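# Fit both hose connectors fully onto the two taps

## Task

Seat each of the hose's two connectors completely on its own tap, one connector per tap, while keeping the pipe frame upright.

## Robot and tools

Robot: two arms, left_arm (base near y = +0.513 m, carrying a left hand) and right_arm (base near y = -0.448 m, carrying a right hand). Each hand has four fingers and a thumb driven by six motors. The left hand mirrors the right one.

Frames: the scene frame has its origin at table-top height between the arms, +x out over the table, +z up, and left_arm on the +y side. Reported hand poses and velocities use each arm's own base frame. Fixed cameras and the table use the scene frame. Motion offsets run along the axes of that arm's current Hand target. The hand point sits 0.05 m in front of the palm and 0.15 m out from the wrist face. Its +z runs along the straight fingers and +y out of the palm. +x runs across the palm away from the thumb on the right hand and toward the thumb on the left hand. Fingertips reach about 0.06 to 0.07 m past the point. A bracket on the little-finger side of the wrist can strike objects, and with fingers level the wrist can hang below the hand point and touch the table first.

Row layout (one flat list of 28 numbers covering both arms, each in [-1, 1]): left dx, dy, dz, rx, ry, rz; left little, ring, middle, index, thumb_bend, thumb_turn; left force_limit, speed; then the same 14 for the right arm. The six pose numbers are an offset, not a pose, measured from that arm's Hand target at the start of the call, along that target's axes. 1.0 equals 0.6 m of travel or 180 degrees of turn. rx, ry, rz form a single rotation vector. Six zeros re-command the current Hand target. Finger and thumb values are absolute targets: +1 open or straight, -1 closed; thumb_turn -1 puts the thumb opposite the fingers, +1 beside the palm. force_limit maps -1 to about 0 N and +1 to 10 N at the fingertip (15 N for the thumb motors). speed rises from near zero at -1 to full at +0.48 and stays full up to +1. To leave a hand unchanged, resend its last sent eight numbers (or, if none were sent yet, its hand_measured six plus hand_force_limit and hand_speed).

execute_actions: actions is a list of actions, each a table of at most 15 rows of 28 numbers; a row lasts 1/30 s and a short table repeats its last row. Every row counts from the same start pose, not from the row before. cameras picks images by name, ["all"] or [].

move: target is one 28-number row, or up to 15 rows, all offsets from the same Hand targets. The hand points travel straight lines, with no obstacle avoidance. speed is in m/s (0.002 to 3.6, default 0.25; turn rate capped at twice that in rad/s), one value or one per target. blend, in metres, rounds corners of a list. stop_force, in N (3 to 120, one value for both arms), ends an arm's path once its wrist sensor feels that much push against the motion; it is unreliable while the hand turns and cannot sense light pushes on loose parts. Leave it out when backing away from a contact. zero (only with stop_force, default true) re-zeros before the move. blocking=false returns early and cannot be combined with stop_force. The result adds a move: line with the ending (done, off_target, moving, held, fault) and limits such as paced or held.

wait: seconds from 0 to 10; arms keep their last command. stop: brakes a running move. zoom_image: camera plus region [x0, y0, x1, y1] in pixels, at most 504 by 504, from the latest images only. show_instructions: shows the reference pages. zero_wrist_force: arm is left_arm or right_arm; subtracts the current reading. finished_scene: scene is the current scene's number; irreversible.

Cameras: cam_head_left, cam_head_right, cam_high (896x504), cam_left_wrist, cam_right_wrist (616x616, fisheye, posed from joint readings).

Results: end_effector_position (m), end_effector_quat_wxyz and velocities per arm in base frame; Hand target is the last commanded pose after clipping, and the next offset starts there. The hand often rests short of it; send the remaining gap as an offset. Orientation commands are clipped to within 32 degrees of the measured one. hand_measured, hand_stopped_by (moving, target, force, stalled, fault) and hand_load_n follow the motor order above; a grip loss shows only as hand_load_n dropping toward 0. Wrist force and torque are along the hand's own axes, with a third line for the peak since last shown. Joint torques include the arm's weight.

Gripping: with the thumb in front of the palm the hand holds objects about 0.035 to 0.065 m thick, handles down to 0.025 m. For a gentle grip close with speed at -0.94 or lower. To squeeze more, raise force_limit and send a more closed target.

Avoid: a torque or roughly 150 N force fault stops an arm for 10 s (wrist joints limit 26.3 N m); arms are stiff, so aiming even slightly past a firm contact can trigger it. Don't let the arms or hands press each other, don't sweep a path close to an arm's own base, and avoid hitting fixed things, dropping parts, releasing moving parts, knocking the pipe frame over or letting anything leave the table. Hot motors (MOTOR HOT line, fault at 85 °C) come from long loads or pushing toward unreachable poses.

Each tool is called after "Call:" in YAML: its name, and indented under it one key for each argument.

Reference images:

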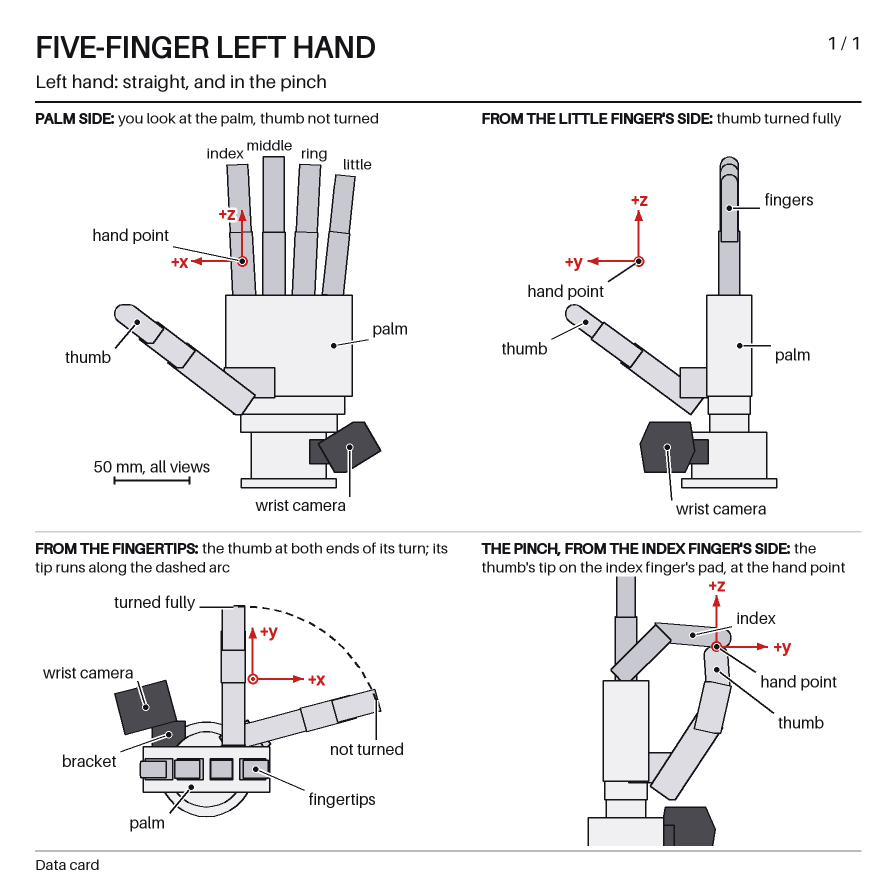

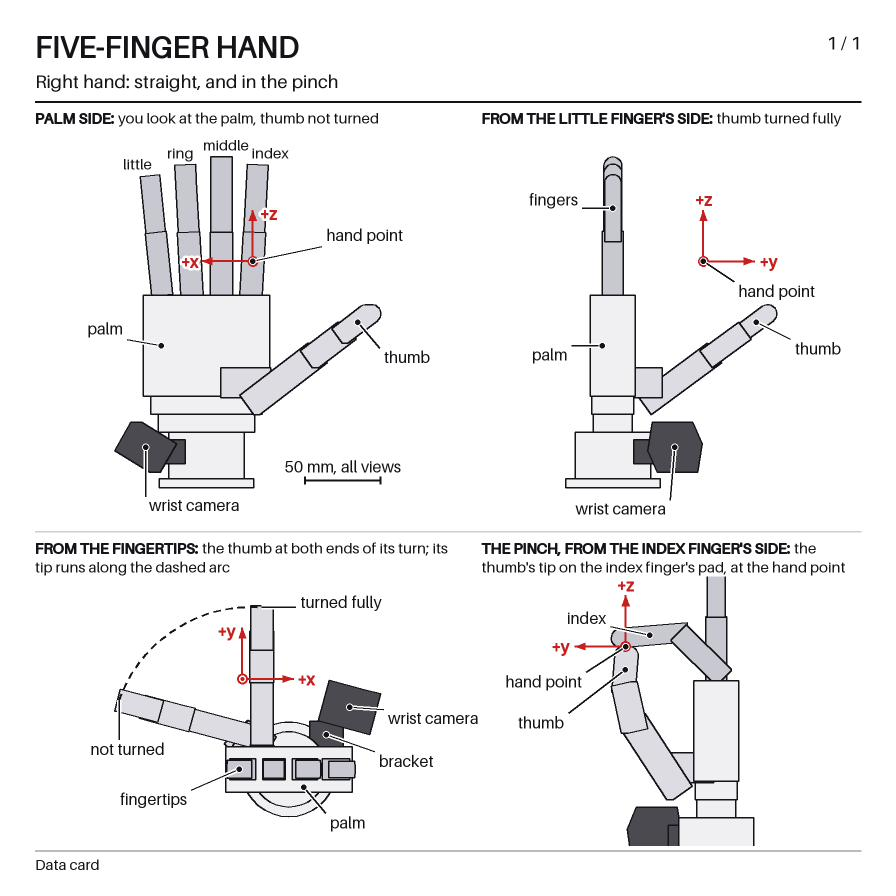

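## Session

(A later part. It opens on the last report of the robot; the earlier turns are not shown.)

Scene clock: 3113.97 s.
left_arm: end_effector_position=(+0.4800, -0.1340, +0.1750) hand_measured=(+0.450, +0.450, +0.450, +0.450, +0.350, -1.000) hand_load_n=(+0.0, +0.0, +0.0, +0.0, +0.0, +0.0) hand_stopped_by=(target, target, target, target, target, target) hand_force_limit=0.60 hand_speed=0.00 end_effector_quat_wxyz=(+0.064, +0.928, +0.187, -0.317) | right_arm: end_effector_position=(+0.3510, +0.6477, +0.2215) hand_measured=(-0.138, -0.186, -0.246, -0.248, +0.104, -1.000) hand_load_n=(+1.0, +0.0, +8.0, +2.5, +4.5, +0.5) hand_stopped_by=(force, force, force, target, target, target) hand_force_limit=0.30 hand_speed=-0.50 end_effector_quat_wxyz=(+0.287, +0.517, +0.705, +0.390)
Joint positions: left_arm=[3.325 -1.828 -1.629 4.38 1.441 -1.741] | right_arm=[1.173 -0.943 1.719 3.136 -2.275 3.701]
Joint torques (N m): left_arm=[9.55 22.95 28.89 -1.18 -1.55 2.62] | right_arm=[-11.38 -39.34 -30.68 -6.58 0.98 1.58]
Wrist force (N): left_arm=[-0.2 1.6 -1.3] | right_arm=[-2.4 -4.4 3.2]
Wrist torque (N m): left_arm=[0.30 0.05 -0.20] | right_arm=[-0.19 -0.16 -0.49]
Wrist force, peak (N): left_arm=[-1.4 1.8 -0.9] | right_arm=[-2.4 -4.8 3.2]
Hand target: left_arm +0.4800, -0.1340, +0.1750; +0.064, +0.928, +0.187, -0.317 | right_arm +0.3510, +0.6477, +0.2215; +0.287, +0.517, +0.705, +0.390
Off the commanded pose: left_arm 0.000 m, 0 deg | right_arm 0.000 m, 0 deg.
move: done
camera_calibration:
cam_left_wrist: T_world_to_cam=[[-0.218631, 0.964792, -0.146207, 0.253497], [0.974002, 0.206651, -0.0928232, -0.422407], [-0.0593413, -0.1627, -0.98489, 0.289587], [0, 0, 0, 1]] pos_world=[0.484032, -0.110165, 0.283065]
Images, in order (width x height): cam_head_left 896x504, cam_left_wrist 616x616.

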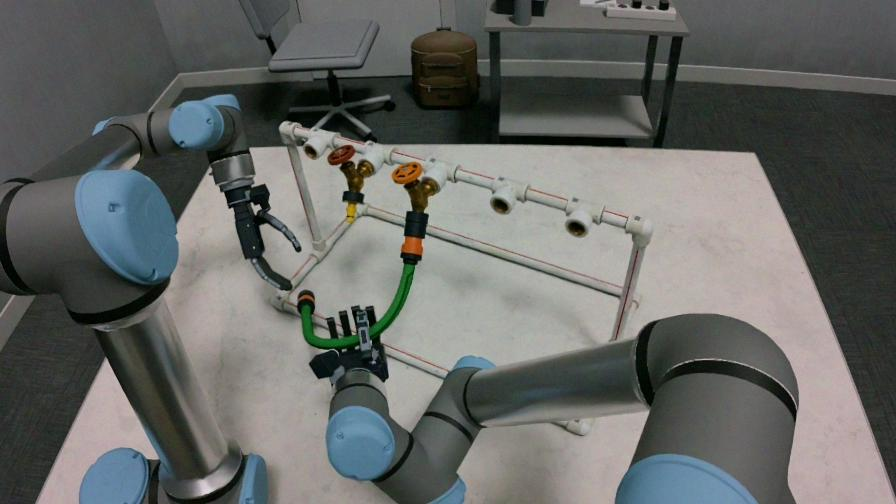

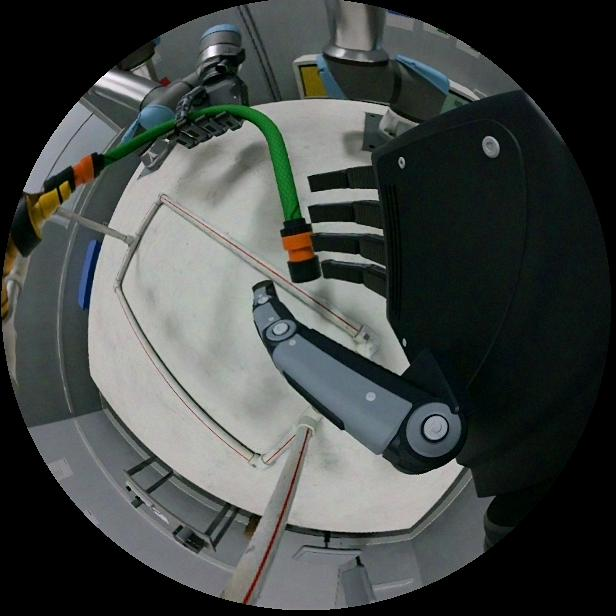

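Call:
move:
  target: [0,0.001,0.15,0,0,0,0.45,0.45,0.45,0.45,0.35,-1,0.6,0,0,0,0,0,0,0,-0.25,-0.25,-0.25,-0.25,0.1,-1,0.3,-0.5]
  speed: 0.06
  cameras: ["cam_head_left","cam_left_wrist"]

Call:
zoom_image:
  camera: "cam_left_wrist"
  region: [210, 200, 410, 400]

Call:
zoom_image:
  camera: "cam_head_left"
  region: [240, 240, 360, 360]

Scene clock: 3123.03 s.
left_arm: end_effector_position=(+0.4295, -0.1558, +0.1039) hand_measured=(+0.450, +0.450, +0.450, +0.450, +0.350, -1.000) hand_load_n=(+0.0, +0.0, +0.0, +0.0, +0.0, +0.0) hand_stopped_by=(target, target, target, target, target, target) hand_force_limit=0.60 hand_speed=0.00 end_effector_quat_wxyz=(+0.064, +0.928, +0.187, -0.317) | right_arm: end_effector_position=(+0.3510, +0.6477, +0.2215) hand_measured=(-0.138, -0.186, -0.246, -0.248, +0.104, -1.000) hand_load_n=(+1.0, +0.0, +8.0, +2.5, +4.5, +0.0) hand_stopped_by=(force, force, force, target, target, target) hand_force_limit=0.30 hand_speed=-0.50 end_effector_quat_wxyz=(+0.287, +0.517, +0.705, +0.390)
Joint positions: left_arm=[3.301 -1.787 -1.88 4.594 1.426 -1.761] | right_arm=[1.173 -0.943 1.719 3.136 -2.275 3.701]
Joint torques (N m): left_arm=[-10.26 41.79 9.61 3.05 -1.58 -2.67] | right_arm=[-11.1 -38.82 -30.23 -6.32 1.05 1.6]
Wrist force (N): left_arm=[-0.3 1.7 -1.2] | right_arm=[-2.1 -4.9 3.0]
Wrist torque (N m): left_arm=[0.30 0.07 -0.11] | right_arm=[-0.24 -0.18 -0.50]
Wrist force, peak (N): left_arm=[-0.6 1.8 -1.7] | right_arm=[-2.3 -5.0 3.2]
Hand target: left_arm +0.4294, -0.1558, +0.1038; +0.064, +0.928, +0.187, -0.317 | right_arm +0.3510, +0.6477, +0.2215; +0.287, +0.517, +0.705, +0.390
Off the commanded pose: left_arm 0.000 m, 0 deg | right_arm 0.000 m, 0 deg.
move: done
camera_calibration:
cam_left_wrist: T_world_to_cam=[[-0.218677, 0.964775, -0.146255, 0.253107], [0.973979, 0.206658, -0.0930419, -0.375266], [-0.0595397, -0.162795, -0.984862, 0.212987], [0, 0, 0, 1]] pos_world=[0.433531, -0.131966, 0.211865]
Images, in order (width x height): cam_head_left 896x504, cam_left_wrist 616x616.

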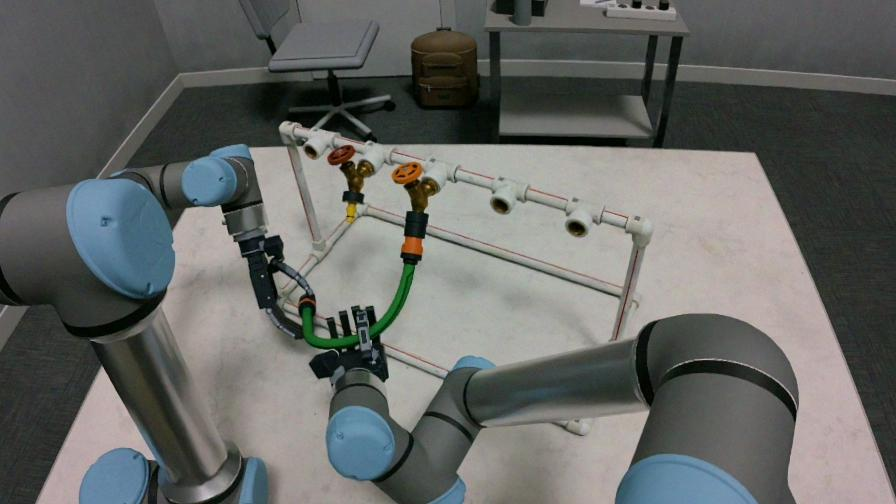

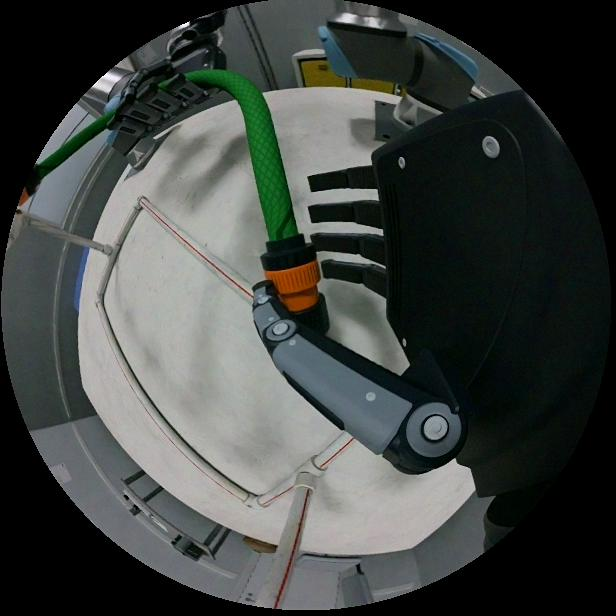

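Scaled by 2.520 from the camera's 616x616 image, which has a finer 880x880 frame.

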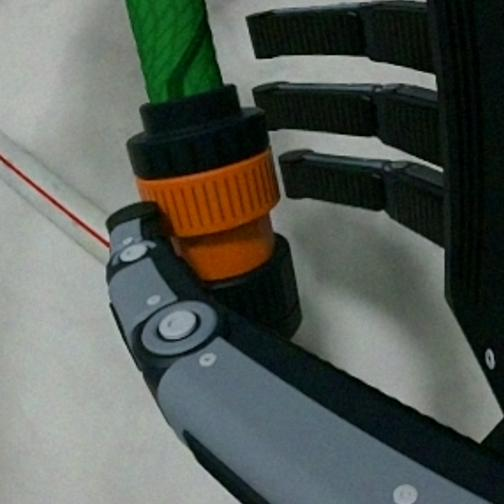

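Scaled by 4.200 from the camera's 896x504 image, which has a finer 1280x720 frame.

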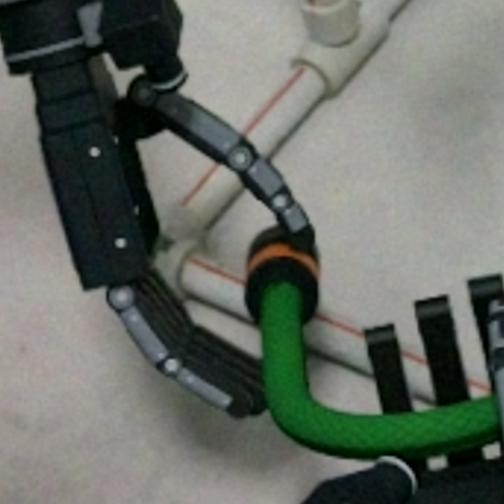

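Call:
move:
  target: [0,0,0.010,0,0,0,0.45,0.45,0.45,0.45,0.35,-1,0.6,0,0,0,0,0,0,0,-0.25,-0.25,-0.25,-0.25,0.1,-1,0.3,-0.5]
  speed: 0.06

Call:
execute_actions:
  actions:
    - [[0,0,0,0,0,0,0.35,0.35,0.35,0.35,0.30,-1,-0.1,-0.8,0,0,0,0,0,0,-0.25,-0.25,-0.25,-0.25,0.1,-1,0.3,-0.5]]
    - [[0,0,0,0,0,0,0.25,0.25,0.25,0.25,0.27,-1,-0.1,-0.8,0,0,0,0,0,0,-0.25,-0.25,-0.25,-0.25,0.1,-1,0.3,-0.5]]
    - [[0,0,0,0,0,0,0.18,0.18,0.18,0.18,0.27,-1,-0.1,-0.8,0,0,0,0,0,0,-0.25,-0.25,-0.25,-0.25,0.1,-1,0.3,-0.5]]
  cameras: ["cam_left_wrist","cam_head_left"]

Call:
zoom_image:
  camera: "cam_head_left"
  region: [240, 240, 360, 360]

Scene clock: 3131.73 s.
left_arm: end_effector_position=(+0.4261, -0.1572, +0.0991) hand_measured=(+0.450, +0.450, +0.450, +0.450, +0.350, -1.000) hand_load_n=(+0.0, +0.0, +0.0, +0.0, +0.0, +0.5) hand_stopped_by=(target, target, target, target, target, target) hand_force_limit=0.60 hand_speed=0.00 end_effector_quat_wxyz=(+0.064, +0.928, +0.187, -0.317) | right_arm: end_effector_position=(+0.3510, +0.6477, +0.2215) hand_measured=(-0.138, -0.186, -0.246, -0.248, +0.104, -1.000) hand_load_n=(+1.0, +0.0, +8.0, +2.5, +4.5, +0.5) hand_stopped_by=(force, force, force, target, target, target) hand_force_limit=0.30 hand_speed=-0.50 end_effector_quat_wxyz=(+0.287, +0.517, +0.705, +0.390)
Joint positions: left_arm=[3.299 -1.786 -1.896 4.608 1.425 -1.762] | right_arm=[1.173 -0.943 1.719 3.136 -2.275 3.701]
Joint torques (N m): left_arm=[-10.6 41.37 8.72 3.07 -1.66 -2.81] | right_arm=[-11.84 -39.29 -30.65 -6.08 0.84 1.39]
Wrist force (N): left_arm=[-0.2 2.0 -1.1] | right_arm=[-2.0 -5.0 3.1]
Wrist torque (N m): left_arm=[0.33 0.07 -0.12] | right_arm=[-0.22 -0.15 -0.51]
Wrist force, peak (N): left_arm=[-0.4 2.1 -1.4] | right_arm=[-2.1 -5.0 3.3]
Hand target: left_arm +0.4260, -0.1572, +0.0991; +0.064, +0.928, +0.187, -0.317 | right_arm +0.3510, +0.6477, +0.2215; +0.287, +0.517, +0.705, +0.390
Off the commanded pose: left_arm 0.000 m, 0 deg | right_arm 0.000 m, 0 deg.
move: done

Scene clock: 3133.43 s.
left_arm: end_effector_position=(+0.4260, -0.1572, +0.0991) hand_measured=(+0.180, +0.180, +0.180, +0.180, +0.270, -1.000) hand_load_n=(+0.0, +0.0, +0.0, +0.0, +0.5, +0.0) hand_stopped_by=(target, target, target, target, target, target) hand_force_limit=-0.10 hand_speed=-0.80 end_effector_quat_wxyz=(+0.064, +0.928, +0.187, -0.317) | right_arm: end_effector_position=(+0.3510, +0.6477, +0.2215) hand_measured=(-0.138, -0.186, -0.246, -0.248, +0.104, -1.000) hand_load_n=(+1.0, +0.0, +8.0, +2.5, +4.5, +0.5) hand_stopped_by=(force, force, force, target, target, target) hand_force_limit=0.30 hand_speed=-0.50 end_effector_quat_wxyz=(+0.287, +0.517, +0.705, +0.390)
Joint positions: left_arm=[3.299 -1.786 -1.896 4.609 1.425 -1.762] | right_arm=[1.173 -0.943 1.719 3.136 -2.275 3.701]
Joint torques (N m): left_arm=[-9.99 41.42 13.12 2.08 0.67 -2.72] | right_arm=[-11.26 -39 -30.49 -6.23 0.84 1.36]
Wrist force (N): left_arm=[-0.3 1.9 -1.3] | right_arm=[-1.7 -5.2 3.2]
Wrist torque (N m): left_arm=[0.31 0.08 -0.12] | right_arm=[-0.23 -0.16 -0.51]
Wrist force, peak (N): left_arm=[-0.4 2.1 -1.4] | right_arm=[-1.7 -5.4 3.0]
Hand target: left_arm +0.4260, -0.1572, +0.0991; +0.064, +0.928, +0.187, -0.317 | right_arm +0.3510, +0.6477, +0.2215; +0.287, +0.517, +0.705, +0.390
Off the commanded pose: left_arm 0.000 m, 0 deg | right_arm 0.000 m, 0 deg.
Step readings (end_effector_position of left_arm | right_arm):
0: (+0.4261, -0.1572, +0.0991) | (+0.3510, +0.6477, +0.2215)
1: (+0.4261, -0.1572, +0.0991) | (+0.3510, +0.6477, +0.2215)
2: (+0.4260, -0.1572, +0.0991) | (+0.3510, +0.6477, +0.2215)
4: (+0.4260, -0.1572, +0.0991) | (+0.3510, +0.6477, +0.2215)
8: (+0.4260, -0.1572, +0.0991) | (+0.3510, +0.6477, +0.2215)
15: (+0.4260, -0.1572, +0.0991) | (+0.3510, +0.6477, +0.2215)
16: (+0.4260, -0.1572, +0.0991) | (+0.3510, +0.6477, +0.2215)
17: (+0.4260, -0.1572, +0.0991) | (+0.3510, +0.6477, +0.2215)
19: (+0.4260, -0.1572, +0.0991) | (+0.3510, +0.6477, +0.2215)
23: (+0.4260, -0.1572, +0.0991) | (+0.3510, +0.6477, +0.2215)
30: (+0.4260, -0.1572, +0.0991) | (+0.3510, +0.6477, +0.2215)
31: (+0.4260, -0.1572, +0.0991) | (+0.3510, +0.6477, +0.2215)
32: (+0.4260, -0.1572, +0.0991) | (+0.3510, +0.6477, +0.2215)
34: (+0.4260, -0.1572, +0.0991) | (+0.3510, +0.6477, +0.2215)
38: (+0.4260, -0.1572, +0.0991) | (+0.3510, +0.6477, +0.2215)
45: (+0.4260, -0.1572, +0.0991) | (+0.3510, +0.6477, +0.2215)
camera_calibration:
cam_left_wrist: T_world_to_cam=[[-0.218662, 0.964778, -0.146256, 0.253006], [0.973982, 0.206644, -0.0930398, -0.372116], [-0.0595397, -0.162795, -0.984862, 0.207829], [0, 0, 0, 1]] pos_world=[0.430131, -0.133366, 0.207065]
Images, in order (width x height): cam_head_left 896x504, cam_left_wrist 616x616.

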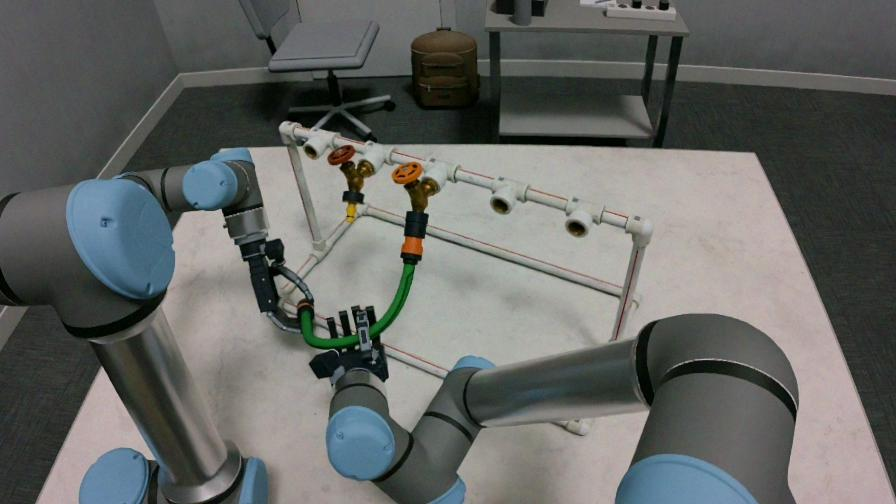

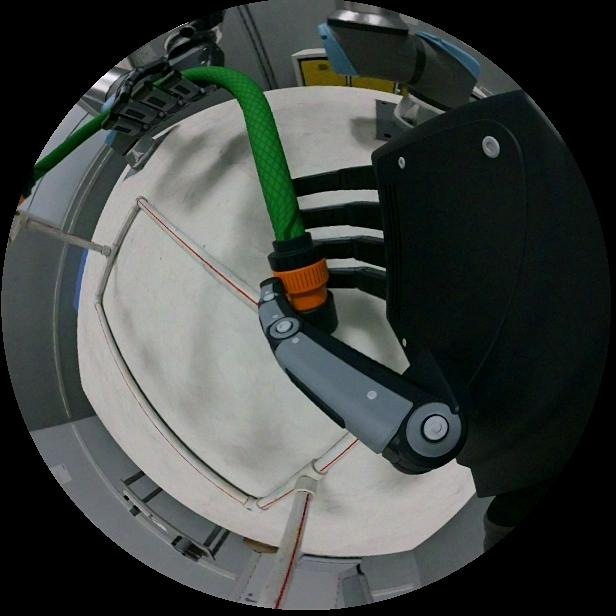

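Scaled by 4.200 from the camera's 896x504 image, which has a finer 1280x720 frame.

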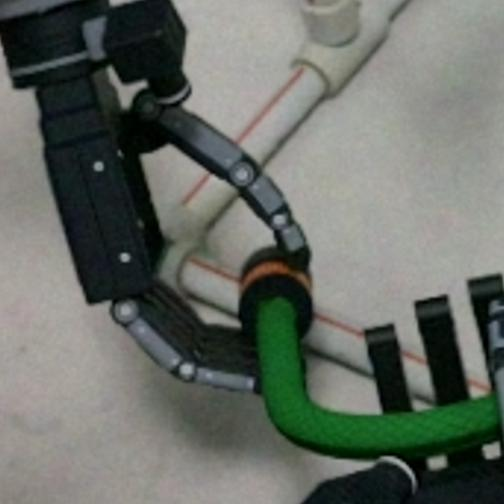

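Call:
execute_actions:
  actions:
    - [[0,0,0,0,0,0,0.12,0.12,0.12,0.12,0.24,-1,-0.1,-0.8,0,0,0,0,0,0,-0.25,-0.25,-0.25,-0.25,0.1,-1,0.3,-0.5]]
    - [[0,0,0,0,0,0,0.06,0.06,0.06,0.06,0.21,-1,-0.1,-0.8,0,0,0,0,0,0,-0.25,-0.25,-0.25,-0.25,0.1,-1,0.3,-0.5]]
    - [[0,0,0,0,0,0,0.0,0.0,0.0,0.0,0.18,-1,-0.1,-0.8,0,0,0,0,0,0,-0.25,-0.25,-0.25,-0.25,0.1,-1,0.3,-0.5]]
  cameras: ["cam_left_wrist"]

Scene clock: 3138.27 s.
left_arm: end_effector_position=(+0.4260, -0.1572, +0.0991) hand_measured=(+0.044, +0.062, +0.130, +0.122, +0.258, -1.000) hand_load_n=(+4.5, +1.5, +5.5, +5.0, +18.0, +4.5) hand_stopped_by=(force, force, force, force, force, target) hand_force_limit=-0.10 hand_speed=-0.80 end_effector_quat_wxyz=(+0.064, +0.928, +0.187, -0.317) | right_arm: end_effector_position=(+0.3510, +0.6477, +0.2215) hand_measured=(-0.138, -0.186, -0.246, -0.248, +0.104, -1.000) hand_load_n=(+1.0, +0.0, +8.0, +2.5, +4.5, +0.5) hand_stopped_by=(force, force, force, target, target, target) hand_force_limit=0.30 hand_speed=-0.50 end_effector_quat_wxyz=(+0.287, +0.517, +0.705, +0.390)
Joint positions: left_arm=[3.299 -1.786 -1.896 4.609 1.425 -1.762] | right_arm=[1.173 -0.943 1.719 3.136 -2.275 3.701]
Joint torques (N m): left_arm=[-8.24 40.98 25.33 0.02 0.63 -2.55] | right_arm=[-10.91 -38.91 -29.83 -6.24 0.86 1.49]
Wrist force (N): left_arm=[-0.7 1.8 -0.5] | right_arm=[-2.1 -4.0 3.6]
Wrist torque (N m): left_arm=[0.32 0.15 -0.09] | right_arm=[-0.19 -0.21 -0.45]
Wrist force, peak (N): left_arm=[-0.1 2.2 -1.4] | right_arm=[-1.9 -5.5 2.9]
Hand target: left_arm +0.4260, -0.1572, +0.0991; +0.064, +0.928, +0.187, -0.317 | right_arm +0.3510, +0.6477, +0.2215; +0.287, +0.517, +0.705, +0.390
Off the commanded pose: left_arm 0.000 m, 0 deg | right_arm 0.000 m, 0 deg.
Step readings (end_effector_position of left_arm | right_arm):
0: (+0.4260, -0.1572, +0.0991) | (+0.3510, +0.6477, +0.2215)
1: (+0.4260, -0.1572, +0.0991) | (+0.3510, +0.6477, +0.2215)
2: (+0.4260, -0.1572, +0.0991) | (+0.3510, +0.6477, +0.2215)
4: (+0.4260, -0.1572, +0.0991) | (+0.3510, +0.6477, +0.2215)
8: (+0.4260, -0.1572, +0.0991) | (+0.3510, +0.6477, +0.2215)
15: (+0.4260, -0.1572, +0.0991) | (+0.3510, +0.6477, +0.2215)
16: (+0.4260, -0.1572, +0.0991) | (+0.3510, +0.6477, +0.2215)
17: (+0.4260, -0.1572, +0.0991) | (+0.3510, +0.6477, +0.2215)
19: (+0.4260, -0.1572, +0.0991) | (+0.3510, +0.6477, +0.2215)
23: (+0.4260, -0.1572, +0.0991) | (+0.3510, +0.6477, +0.2215)
30: (+0.4260, -0.1572, +0.0991) | (+0.3510, +0.6477, +0.2215)
31: (+0.4260, -0.1572, +0.0991) | (+0.3510, +0.6477, +0.2215)
32: (+0.4260, -0.1572, +0.0991) | (+0.3510, +0.6477, +0.2215)
34: (+0.4260, -0.1572, +0.0991) | (+0.3510, +0.6477, +0.2215)
38: (+0.4260, -0.1572, +0.0991) | (+0.3510, +0.6477, +0.2215)
45: (+0.4260, -0.1572, +0.0991) | (+0.3510, +0.6477, +0.2215)
camera_calibration:
cam_left_wrist: T_world_to_cam=[[-0.218662, 0.964778, -0.146256, 0.253006], [0.973982, 0.206644, -0.0930398, -0.372116], [-0.0595397, -0.162795, -0.984862, 0.207829], [0, 0, 0, 1]] pos_world=[0.430131, -0.133366, 0.207065]
Images, in order (width x height): cam_left_wrist 616x616.

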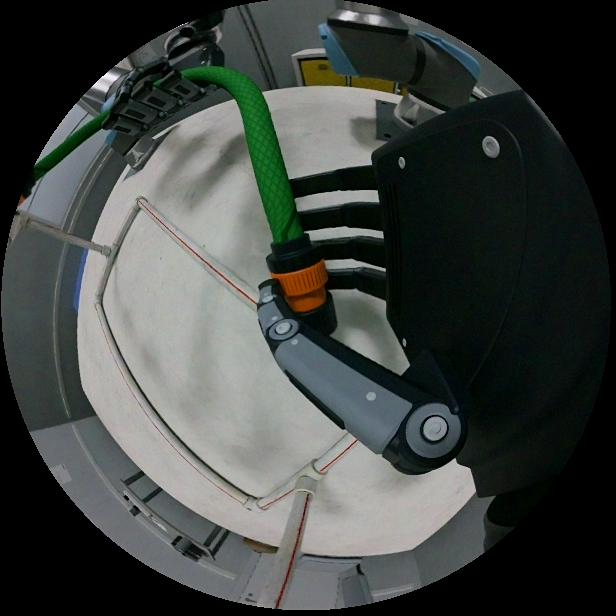

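Call:
execute_actions:
  actions:
    - [[0,0,0,0,0,0,-0.25,-0.25,-0.25,-0.25,0.1,-1,0.6,-0.8,0,0,0,0,0,0,-0.25,-0.25,-0.25,-0.25,0.1,-1,0.3,-0.5]]
    - [[0,0,0,0,0,0,-0.25,-0.25,-0.25,-0.25,0.1,-1,0.6,-0.8,0,0,0,0,0,0,-0.25,-0.25,-0.25,-0.25,0.1,-1,0.3,-0.5]]
  cameras: ["cam_left_wrist"]

Call:
zoom_image:
  camera: "cam_left_wrist"
  region: [230, 200, 370, 360]

Scene clock: 3143.93 s.
left_arm: end_effector_position=(+0.4260, -0.1572, +0.0991) hand_measured=(-0.026, +0.010, +0.098, +0.106, +0.262, -1.000) hand_load_n=(+10.0, +9.5, +6.5, +7.0, +34.5, +11.5) hand_stopped_by=(force, force, force, force, force, target) hand_force_limit=0.60 hand_speed=-0.80 end_effector_quat_wxyz=(+0.064, +0.928, +0.187, -0.317) | right_arm: end_effector_position=(+0.3510, +0.6477, +0.2215) hand_measured=(-0.138, -0.186, -0.246, -0.248, +0.104, -1.000) hand_load_n=(+1.5, +0.5, +8.0, +2.5, +4.5, +0.0) hand_stopped_by=(force, force, force, target, target, target) hand_force_limit=0.30 hand_speed=-0.50 end_effector_quat_wxyz=(+0.287, +0.517, +0.705, +0.390)
Joint positions: left_arm=[3.299 -1.786 -1.896 4.609 1.425 -1.762] | right_arm=[1.173 -0.943 1.719 3.136 -2.275 3.701]
Joint torques (N m): left_arm=[-6.39 40.88 25.59 0.04 0.54 -2.48] | right_arm=[-5.21 -39.09 -26.07 -6.16 0.69 1.46]
Wrist force (N): left_arm=[-2.1 1.9 0.3] | right_arm=[-1.9 -2.7 5.1]
Wrist torque (N m): left_arm=[0.31 0.26 -0.09] | right_arm=[-0.24 -0.32 -0.36]
Wrist force, peak (N): left_arm=[-2.5 2.1 0.3] | right_arm=[-2.4 -2.2 5.6]
Hand target: left_arm +0.4260, -0.1572, +0.0991; +0.064, +0.928, +0.187, -0.317 | right_arm +0.3510, +0.6477, +0.2215; +0.287, +0.517, +0.705, +0.390
Off the commanded pose: left_arm 0.000 m, 0 deg | right_arm 0.000 m, 0 deg.
Step readings (end_effector_position of left_arm | right_arm):
0: (+0.4260, -0.1572, +0.0991) | (+0.3510, +0.6477, +0.2215)
1: (+0.4260, -0.1572, +0.0991) | (+0.3510, +0.6477, +0.2215)
2: (+0.4260, -0.1572, +0.0991) | (+0.3510, +0.6477, +0.2215)
4: (+0.4260, -0.1572, +0.0991) | (+0.3510, +0.6477, +0.2215)
8: (+0.4260, -0.1572, +0.0991) | (+0.3510, +0.6477, +0.2215)
15: (+0.4260, -0.1572, +0.0991) | (+0.3510, +0.6477, +0.2215)
16: (+0.4260, -0.1572, +0.0991) | (+0.3510, +0.6477, +0.2215)
17: (+0.4260, -0.1572, +0.0991) | (+0.3510, +0.6477, +0.2215)
19: (+0.4260, -0.1572, +0.0991) | (+0.3510, +0.6477, +0.2215)
23: (+0.4260, -0.1572, +0.0991) | (+0.3510, +0.6477, +0.2215)
30: (+0.4260, -0.1572, +0.0991) | (+0.3510, +0.6477, +0.2215)
camera_calibration:
cam_left_wrist: T_world_to_cam=[[-0.218662, 0.964778, -0.146256, 0.253006], [0.973982, 0.206644, -0.0930398, -0.372116], [-0.0595397, -0.162795, -0.984862, 0.207829], [0, 0, 0, 1]] pos_world=[0.430131, -0.133366, 0.207065]
Images, in order (width x height): cam_left_wrist 616x616.

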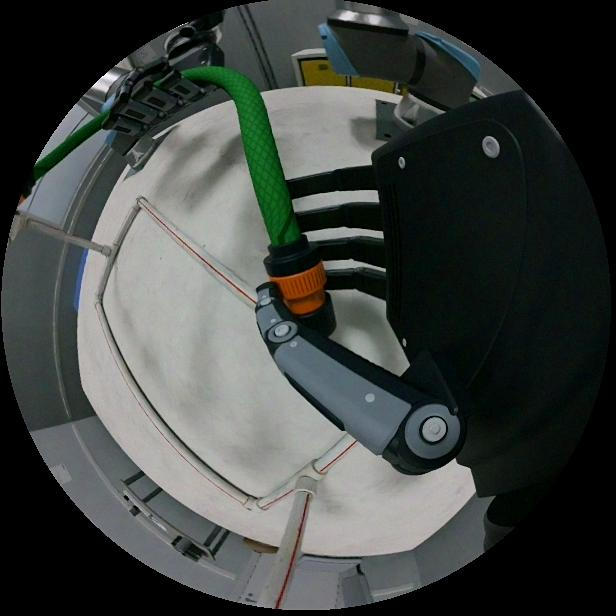

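Scaled by 3.150 from the camera's 616x616 image, which has a finer 880x880 frame.

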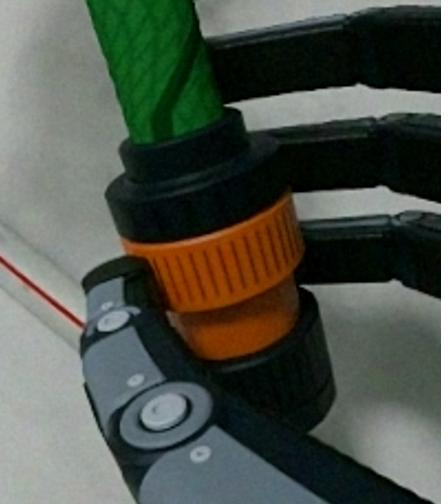

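Call:
execute_actions:
  actions:
    - [[0,0,0,0,0,0,-0.25,-0.25,-0.25,-0.25,0.1,-1,0.6,-0.8,0,0,0,0,0,0,0.2,0.2,0.2,0.2,0.5,-1,0.3,-0.7]]
    - [[0,0,0,0,0,0,-0.25,-0.25,-0.25,-0.25,0.1,-1,0.6,-0.8,0,0,0,0,0,0,0.5,0.5,0.5,0.5,0.8,-1,0.3,-0.5]]
    - [[0,0,0,0,0,0,-0.25,-0.25,-0.25,-0.25,0.1,-1,0.6,-0.8,0,0,0,0,0,0,0.9,0.9,0.9,0.9,0.9,-1,0.3,-0.3]]

Call:
move:
  target: [0,0,0,0,0,0,-0.25,-0.25,-0.25,-0.25,0.1,-1,0.6,-0.8,0,0,-0.2,0,0,0,0.9,0.9,0.9,0.9,0.9,-1,0.3,-0.3]
  speed: 0.08
  cameras: ["cam_left_wrist","cam_head_left","cam_high"]

Scene clock: 3158.03 s.
left_arm: end_effector_position=(+0.4260, -0.1572, +0.0991) hand_measured=(-0.026, +0.010, +0.098, +0.106, +0.262, -1.000) hand_load_n=(+10.0, +9.5, +6.5, +7.5, +34.0, +12.0) hand_stopped_by=(force, force, force, force, force, target) hand_force_limit=0.60 hand_speed=-0.80 end_effector_quat_wxyz=(+0.064, +0.928, +0.187, -0.317) | right_arm: end_effector_position=(+0.3510, +0.6477, +0.2216) hand_measured=(+0.900, +0.900, +0.900, +0.900, +0.900, -1.000) hand_load_n=(+0.0, +0.0, +0.0, +0.5, +0.0, +0.0) hand_stopped_by=(target, target, target, target, target, target) hand_force_limit=0.30 hand_speed=-0.30 end_effector_quat_wxyz=(+0.287, +0.517, +0.705, +0.390)
Joint positions: left_arm=[3.299 -1.786 -1.896 4.609 1.425 -1.762] | right_arm=[1.173 -0.943 1.719 3.136 -2.275 3.701]
Joint torques (N m): left_arm=[-5.07 40.59 25.37 0.02 0.46 -2.41] | right_arm=[14.38 -38.71 -23.33 -3.79 0.4 1.48]
Wrist force (N): left_arm=[2.1 1.3 -0.5] | right_arm=[-1.5 -2.8 0.2]
Wrist torque (N m): left_arm=[0.32 0.28 -0.05] | right_arm=[-0.07 0.03 -0.31]
Wrist force, peak (N): left_arm=[-2.3 2.2 0.2] | right_arm=[-2.1 -2.8 5.4]
Hand target: left_arm +0.4260, -0.1572, +0.0991; +0.064, +0.928, +0.187, -0.317 | right_arm +0.3510, +0.6477, +0.2215; +0.287, +0.517, +0.705, +0.390
Off the commanded pose: left_arm 0.000 m, 0 deg | right_arm 0.000 m, 0 deg.
Step readings (end_effector_position of left_arm | right_arm):
0: (+0.4260, -0.1572, +0.0991) | (+0.3510, +0.6477, +0.2215)
1: (+0.4260, -0.1572, +0.0991) | (+0.3510, +0.6477, +0.2215)
2: (+0.4260, -0.1572, +0.0991) | (+0.3510, +0.6477, +0.2215)
4: (+0.4260, -0.1572, +0.0991) | (+0.3510, +0.6477, +0.2216)
8: (+0.4260, -0.1572, +0.0991) | (+0.3510, +0.6477, +0.2216)
15: (+0.4260, -0.1572, +0.0991) | (+0.3510, +0.6477, +0.2216)
16: (+0.4260, -0.1572, +0.0991) | (+0.3510, +0.6477, +0.2216)
17: (+0.4260, -0.1572, +0.0991) | (+0.3510, +0.6477, +0.2216)
19: (+0.4260, -0.1572, +0.0991) | (+0.3510, +0.6477, +0.2216)
23: (+0.4260, -0.1572, +0.0991) | (+0.3510, +0.6477, +0.2216)
30: (+0.4260, -0.1572, +0.0991) | (+0.3510, +0.6477, +0.2216)
31: (+0.4260, -0.1572, +0.0991) | (+0.3510, +0.6477, +0.2216)
32: (+0.4260, -0.1572, +0.0991) | (+0.3510, +0.6477, +0.2216)
34: (+0.4260, -0.1572, +0.0991) | (+0.3510, +0.6477, +0.2216)
38: (+0.4260, -0.1572, +0.0991) | (+0.3510, +0.6477, +0.2216)
45: (+0.4260, -0.1572, +0.0991) | (+0.3510, +0.6477, +0.2216)

Scene clock: 3160.03 s.
left_arm: end_effector_position=(+0.4260, -0.1572, +0.0991) hand_measured=(-0.026, +0.010, +0.098, +0.106, +0.262, -1.000) hand_load_n=(+11.5, +9.5, +6.5, +7.0, +34.0, +11.5) hand_stopped_by=(force, force, force, force, force, target) hand_force_limit=0.60 hand_speed=-0.80 end_effector_quat_wxyz=(+0.064, +0.928, +0.187, -0.317) | right_arm: end_effector_position=(+0.2540, +0.6173, +0.2852) hand_measured=(+0.900, +0.900, +0.900, +0.900, +0.900, -1.000) hand_load_n=(+0.0, +0.0, +0.0, +0.0, +0.0, +0.0) hand_stopped_by=(target, target, target, target, target, target) hand_force_limit=0.30 hand_speed=-0.30 end_effector_quat_wxyz=(+0.287, +0.517, +0.705, +0.390)
Joint positions: left_arm=[3.299 -1.786 -1.896 4.609 1.425 -1.762] | right_arm=[1.315 -1.141 1.821 3.33 -2.373 3.843]
Joint torques (N m): left_arm=[-4.26 40.18 25.49 0.08 0.55 -2.32] | right_arm=[14.27 -44.29 -11.81 0.1 -3.09 1.81]
Wrist force (N): left_arm=[0.8 2.2 0.1] | right_arm=[-0.4 -0.4 1.0]
Wrist torque (N m): left_arm=[0.31 0.41 -0.18] | right_arm=[-0.02 0.01 -0.17]
Wrist force, peak (N): left_arm=[0.8 2.5 0.0] | right_arm=[-0.2 -2.3 2.8]
Hand target: left_arm +0.4260, -0.1572, +0.0991; +0.064, +0.928, +0.187, -0.317 | right_arm +0.2540, +0.6173, +0.2852; +0.287, +0.517, +0.705, +0.390
Off the commanded pose: left_arm 0.000 m, 0 deg | right_arm 0.000 m, 0 deg.
move: done
camera_calibration:
cam_left_wrist: T_world_to_cam=[[-0.218662, 0.964778, -0.146256, 0.253006], [0.973982, 0.206644, -0.0930398, -0.372116], [-0.0595397, -0.162795, -0.984862, 0.207829], [0, 0, 0, 1]] pos_world=[0.430131, -0.133366, 0.207065]
Images, in order (width x height): cam_head_left 896x504, cam_high 896x504, cam_left_wrist 616x616.

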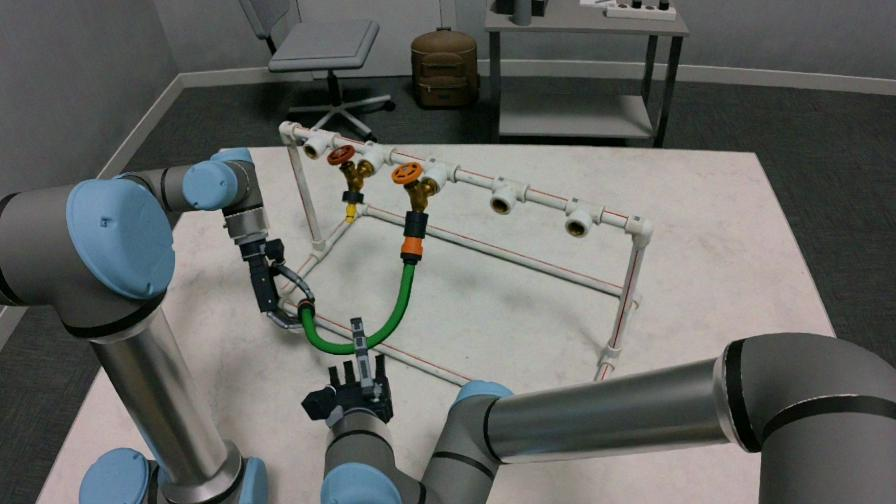

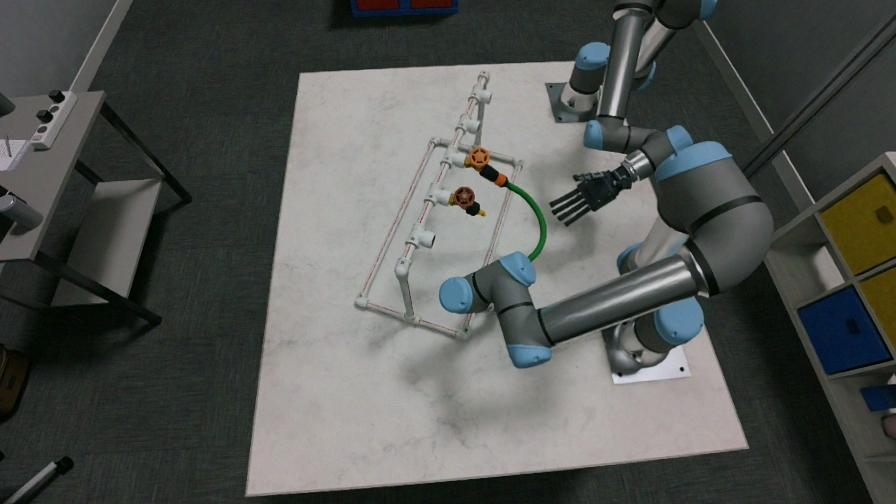

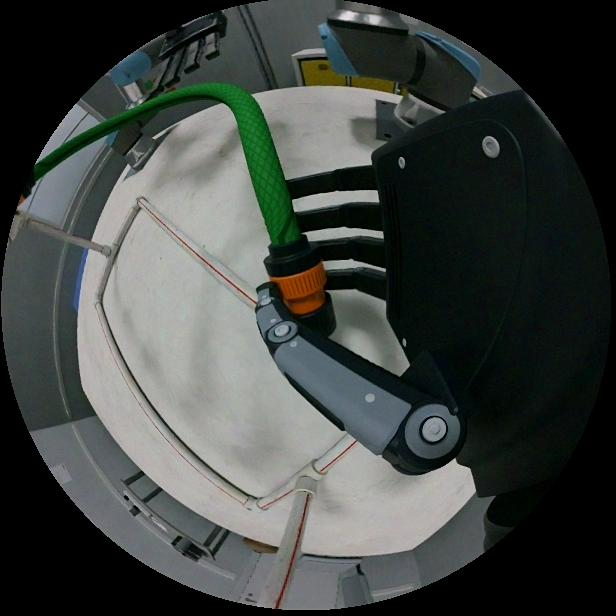

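Call:
zoom_image:
  camera: "cam_head_left"
  region: [310, 130, 450, 270]

Call:
zoom_image:
  camera: "cam_high"
  region: [420, 130, 560, 250]

Scaled by 3.600 from the camera's 896x504 image, which has a finer 1280x720 frame.

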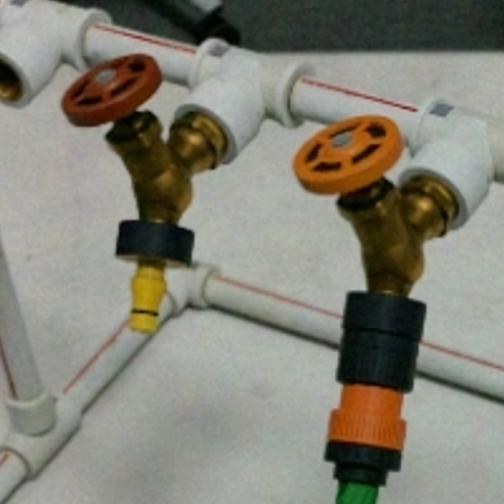

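Scaled by 3.600 from the camera's 896x504 image, which has a finer 1280x720 frame.

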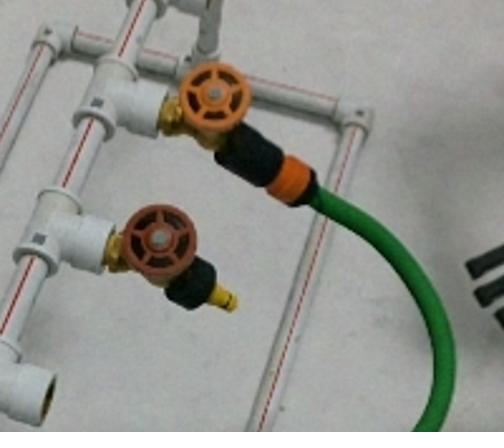

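Call:
zoom_image:
  camera: "cam_high"
  region: [455, 185, 515, 230]

Call:
zoom_image:
  camera: "cam_head_left"
  region: [325, 170, 385, 230]

Call:
zoom_image:
  camera: "cam_high"
  region: [460, 140, 530, 200]

Call:
zoom_image:
  camera: "cam_head_left"
  region: [390, 190, 440, 270]

Scaled by 8.400 from the camera's 896x504 image, which has a finer 1280x720 frame.

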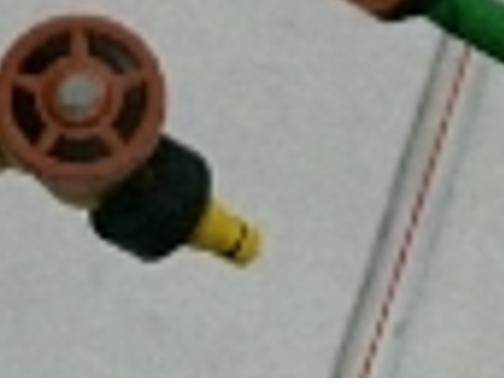

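Scaled by 8.400 from the camera's 896x504 image, which has a finer 1280x720 frame.

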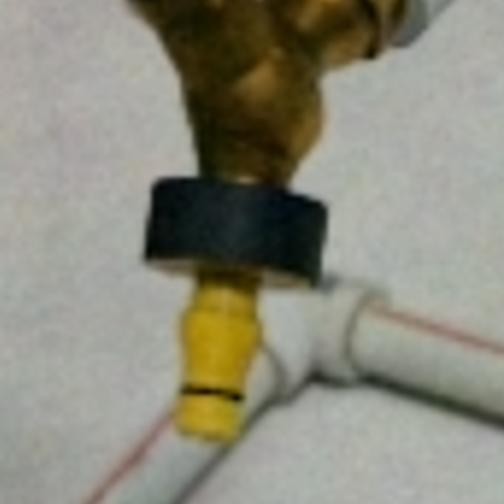

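Scaled by 7.200 from the camera's 896x504 image, which has a finer 1280x720 frame.

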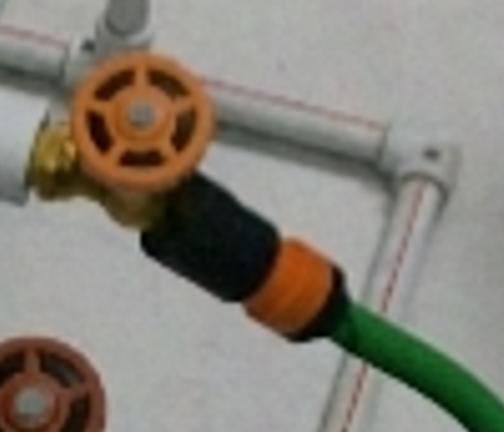

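Scaled by 6.300 from the camera's 896x504 image, which has a finer 1280x720 frame.

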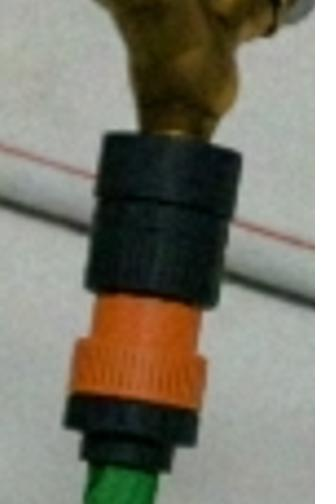

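Call:
move:
  target: [0,0,0,0,0,0,-0.25,-0.25,-0.25,-0.25,0.1,-1,0.6,-0.8,-0.361,0.106,-0.129,0,0,0,0.9,0.9,0.9,0.9,0.9,-1,0.3,-0.3]
  speed: 0.2

Call:
move:
  target: [-0.151,0.050,-0.073,-0.0019,0.208,0.105,-0.25,-0.25,-0.25,-0.25,0.1,-1,0.6,-0.8,0,0,0,0,0,0,0.9,0.9,0.9,0.9,0.9,-1,0.3,-0.3]
  speed: 0.1
  cameras: ["cam_left_wrist","cam_head_left","cam_high"]

Scene clock: 3219.27 s.
left_arm: end_effector_position=(+0.4260, -0.1572, +0.0991) hand_measured=(-0.026, +0.010, +0.098, +0.106, +0.262, -1.000) hand_load_n=(+11.5, +9.5, +6.5, +7.0, +34.0, +11.5) hand_stopped_by=(force, force, force, force, force, target) hand_force_limit=0.60 hand_speed=-0.80 end_effector_quat_wxyz=(+0.064, +0.928, +0.187, -0.317) | right_arm: end_effector_position=(+0.2885, +0.4013, +0.3805) hand_measured=(+0.900, +0.900, +0.900, +0.900, +0.900, -1.000) hand_load_n=(+0.0, +0.0, +0.0, +0.0, +0.0, +0.0) hand_stopped_by=(target, target, target, target, target, target) hand_force_limit=0.30 hand_speed=-0.30 end_effector_quat_wxyz=(+0.287, +0.517, +0.705, +0.390)
Joint positions: left_arm=[3.299 -1.786 -1.896 4.609 1.425 -1.762] | right_arm=[1.063 -1.737 2.257 3.334 -2.194 3.607]
Joint torques (N m): left_arm=[-2.04 38.88 25.36 0.02 0.43 -2.11] | right_arm=[-12.26 -21.37 -13.5 -0.18 1.23 -1.93]
Wrist force (N): left_arm=[0.7 2.2 -0.1] | right_arm=[-0.5 -0.3 0.4]
Wrist torque (N m): left_arm=[0.30 0.40 -0.17] | right_arm=[0.00 0.03 -0.03]
Wrist force, peak (N): left_arm=[0.8 2.5 0.2] | right_arm=[0.5 -0.8 1.2]
Hand target: left_arm +0.4260, -0.1572, +0.0991; +0.064, +0.928, +0.187, -0.317 | right_arm +0.2885, +0.4012, +0.3805; +0.287, +0.517, +0.705, +0.390
Off the commanded pose: left_arm 0.000 m, 0 deg | right_arm 0.000 m, 0 deg.
move: done

Scene clock: 3223.43 s.
left_arm: end_effector_position=(+0.3963, -0.2023, +0.1891) hand_measured=(-0.026, +0.010, +0.098, +0.106, +0.262, -1.000) hand_load_n=(+6.0, +11.0, +8.0, +8.5, +32.0, +11.5) hand_stopped_by=(force, force, force, force, force, target) hand_force_limit=0.60 hand_speed=-0.80 end_effector_quat_wxyz=(+0.054, +0.997, +0.046, +0.011) | right_arm: end_effector_position=(+0.2885, +0.4012, +0.3805) hand_measured=(+0.900, +0.900, +0.900, +0.900, +0.900, -1.000) hand_load_n=(+0.0, +0.0, +0.0, +0.0, +0.0, +0.0) hand_stopped_by=(target, target, target, target, target, target) hand_force_limit=0.30 hand_speed=-0.30 end_effector_quat_wxyz=(+0.287, +0.517, +0.705, +0.390)
Joint positions: left_arm=[3.182 -1.293 -2.221 5.107 1.464 -1.624] | right_arm=[1.063 -1.737 2.257 3.334 -2.194 3.606]
Joint torques (N m): left_arm=[-12.1 22.34 11.44 3.71 1.14 2.96] | right_arm=[-12.67 -20.87 -13.91 0.1 1.5 -1.88]
Wrist force (N): left_arm=[0.2 0.1 0.9] | right_arm=[-0.6 -0.4 0.6]
Wrist torque (N m): left_arm=[0.19 0.47 -0.52] | right_arm=[-0.02 0.04 -0.04]
Wrist force, peak (N): left_arm=[1.1 2.3 0.0] | right_arm=[-0.7 -0.5 0.7]
Hand target: left_arm +0.3963, -0.2023, +0.1891; +0.054, +0.997, +0.046, +0.011 | right_arm +0.2885, +0.4012, +0.3805; +0.287, +0.517, +0.705, +0.390
Off the commanded pose: left_arm 0.000 m, 0 deg | right_arm 0.000 m, 0 deg.
move: done
camera_calibration:
cam_left_wrist: T_world_to_cam=[[0.136257, 0.984342, -0.111822, 0.160018], [0.829489, -0.0516445, 0.55613, -0.443243], [0.541647, -0.168532, -0.823538, 0.0175227], [0, 0, 0, 1]] pos_world=[0.33637, -0.17745, 0.278824]
Images, in order (width x height): cam_head_left 896x504, cam_high 896x504, cam_left_wrist 616x616.

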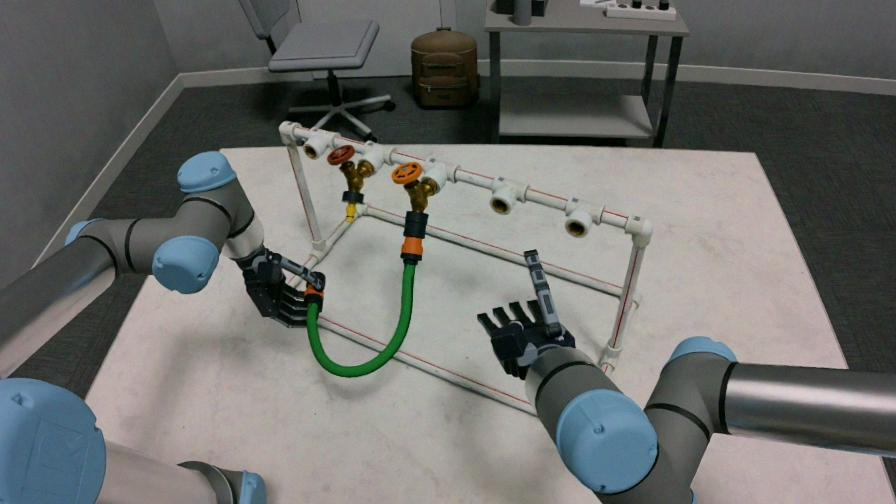

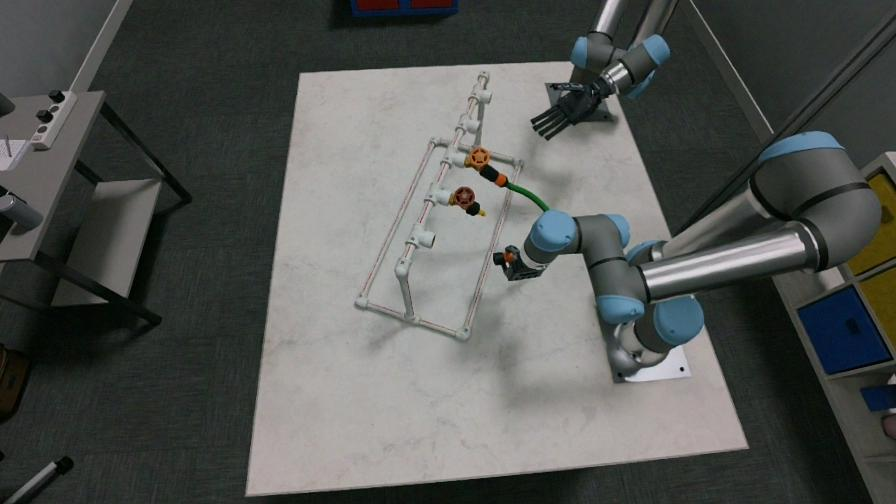

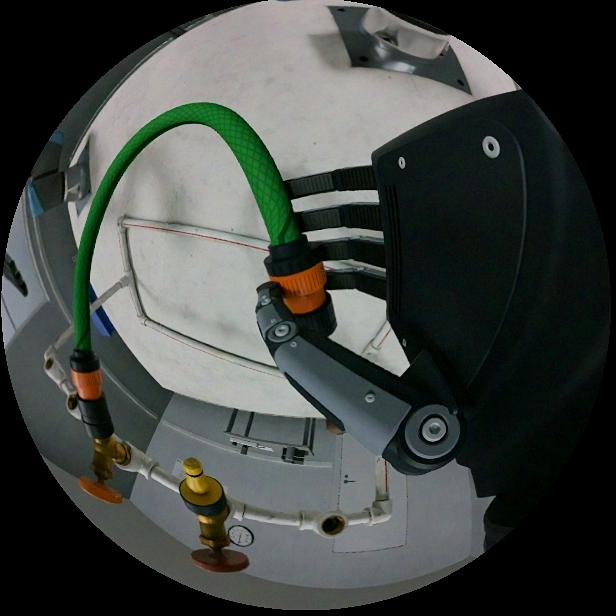

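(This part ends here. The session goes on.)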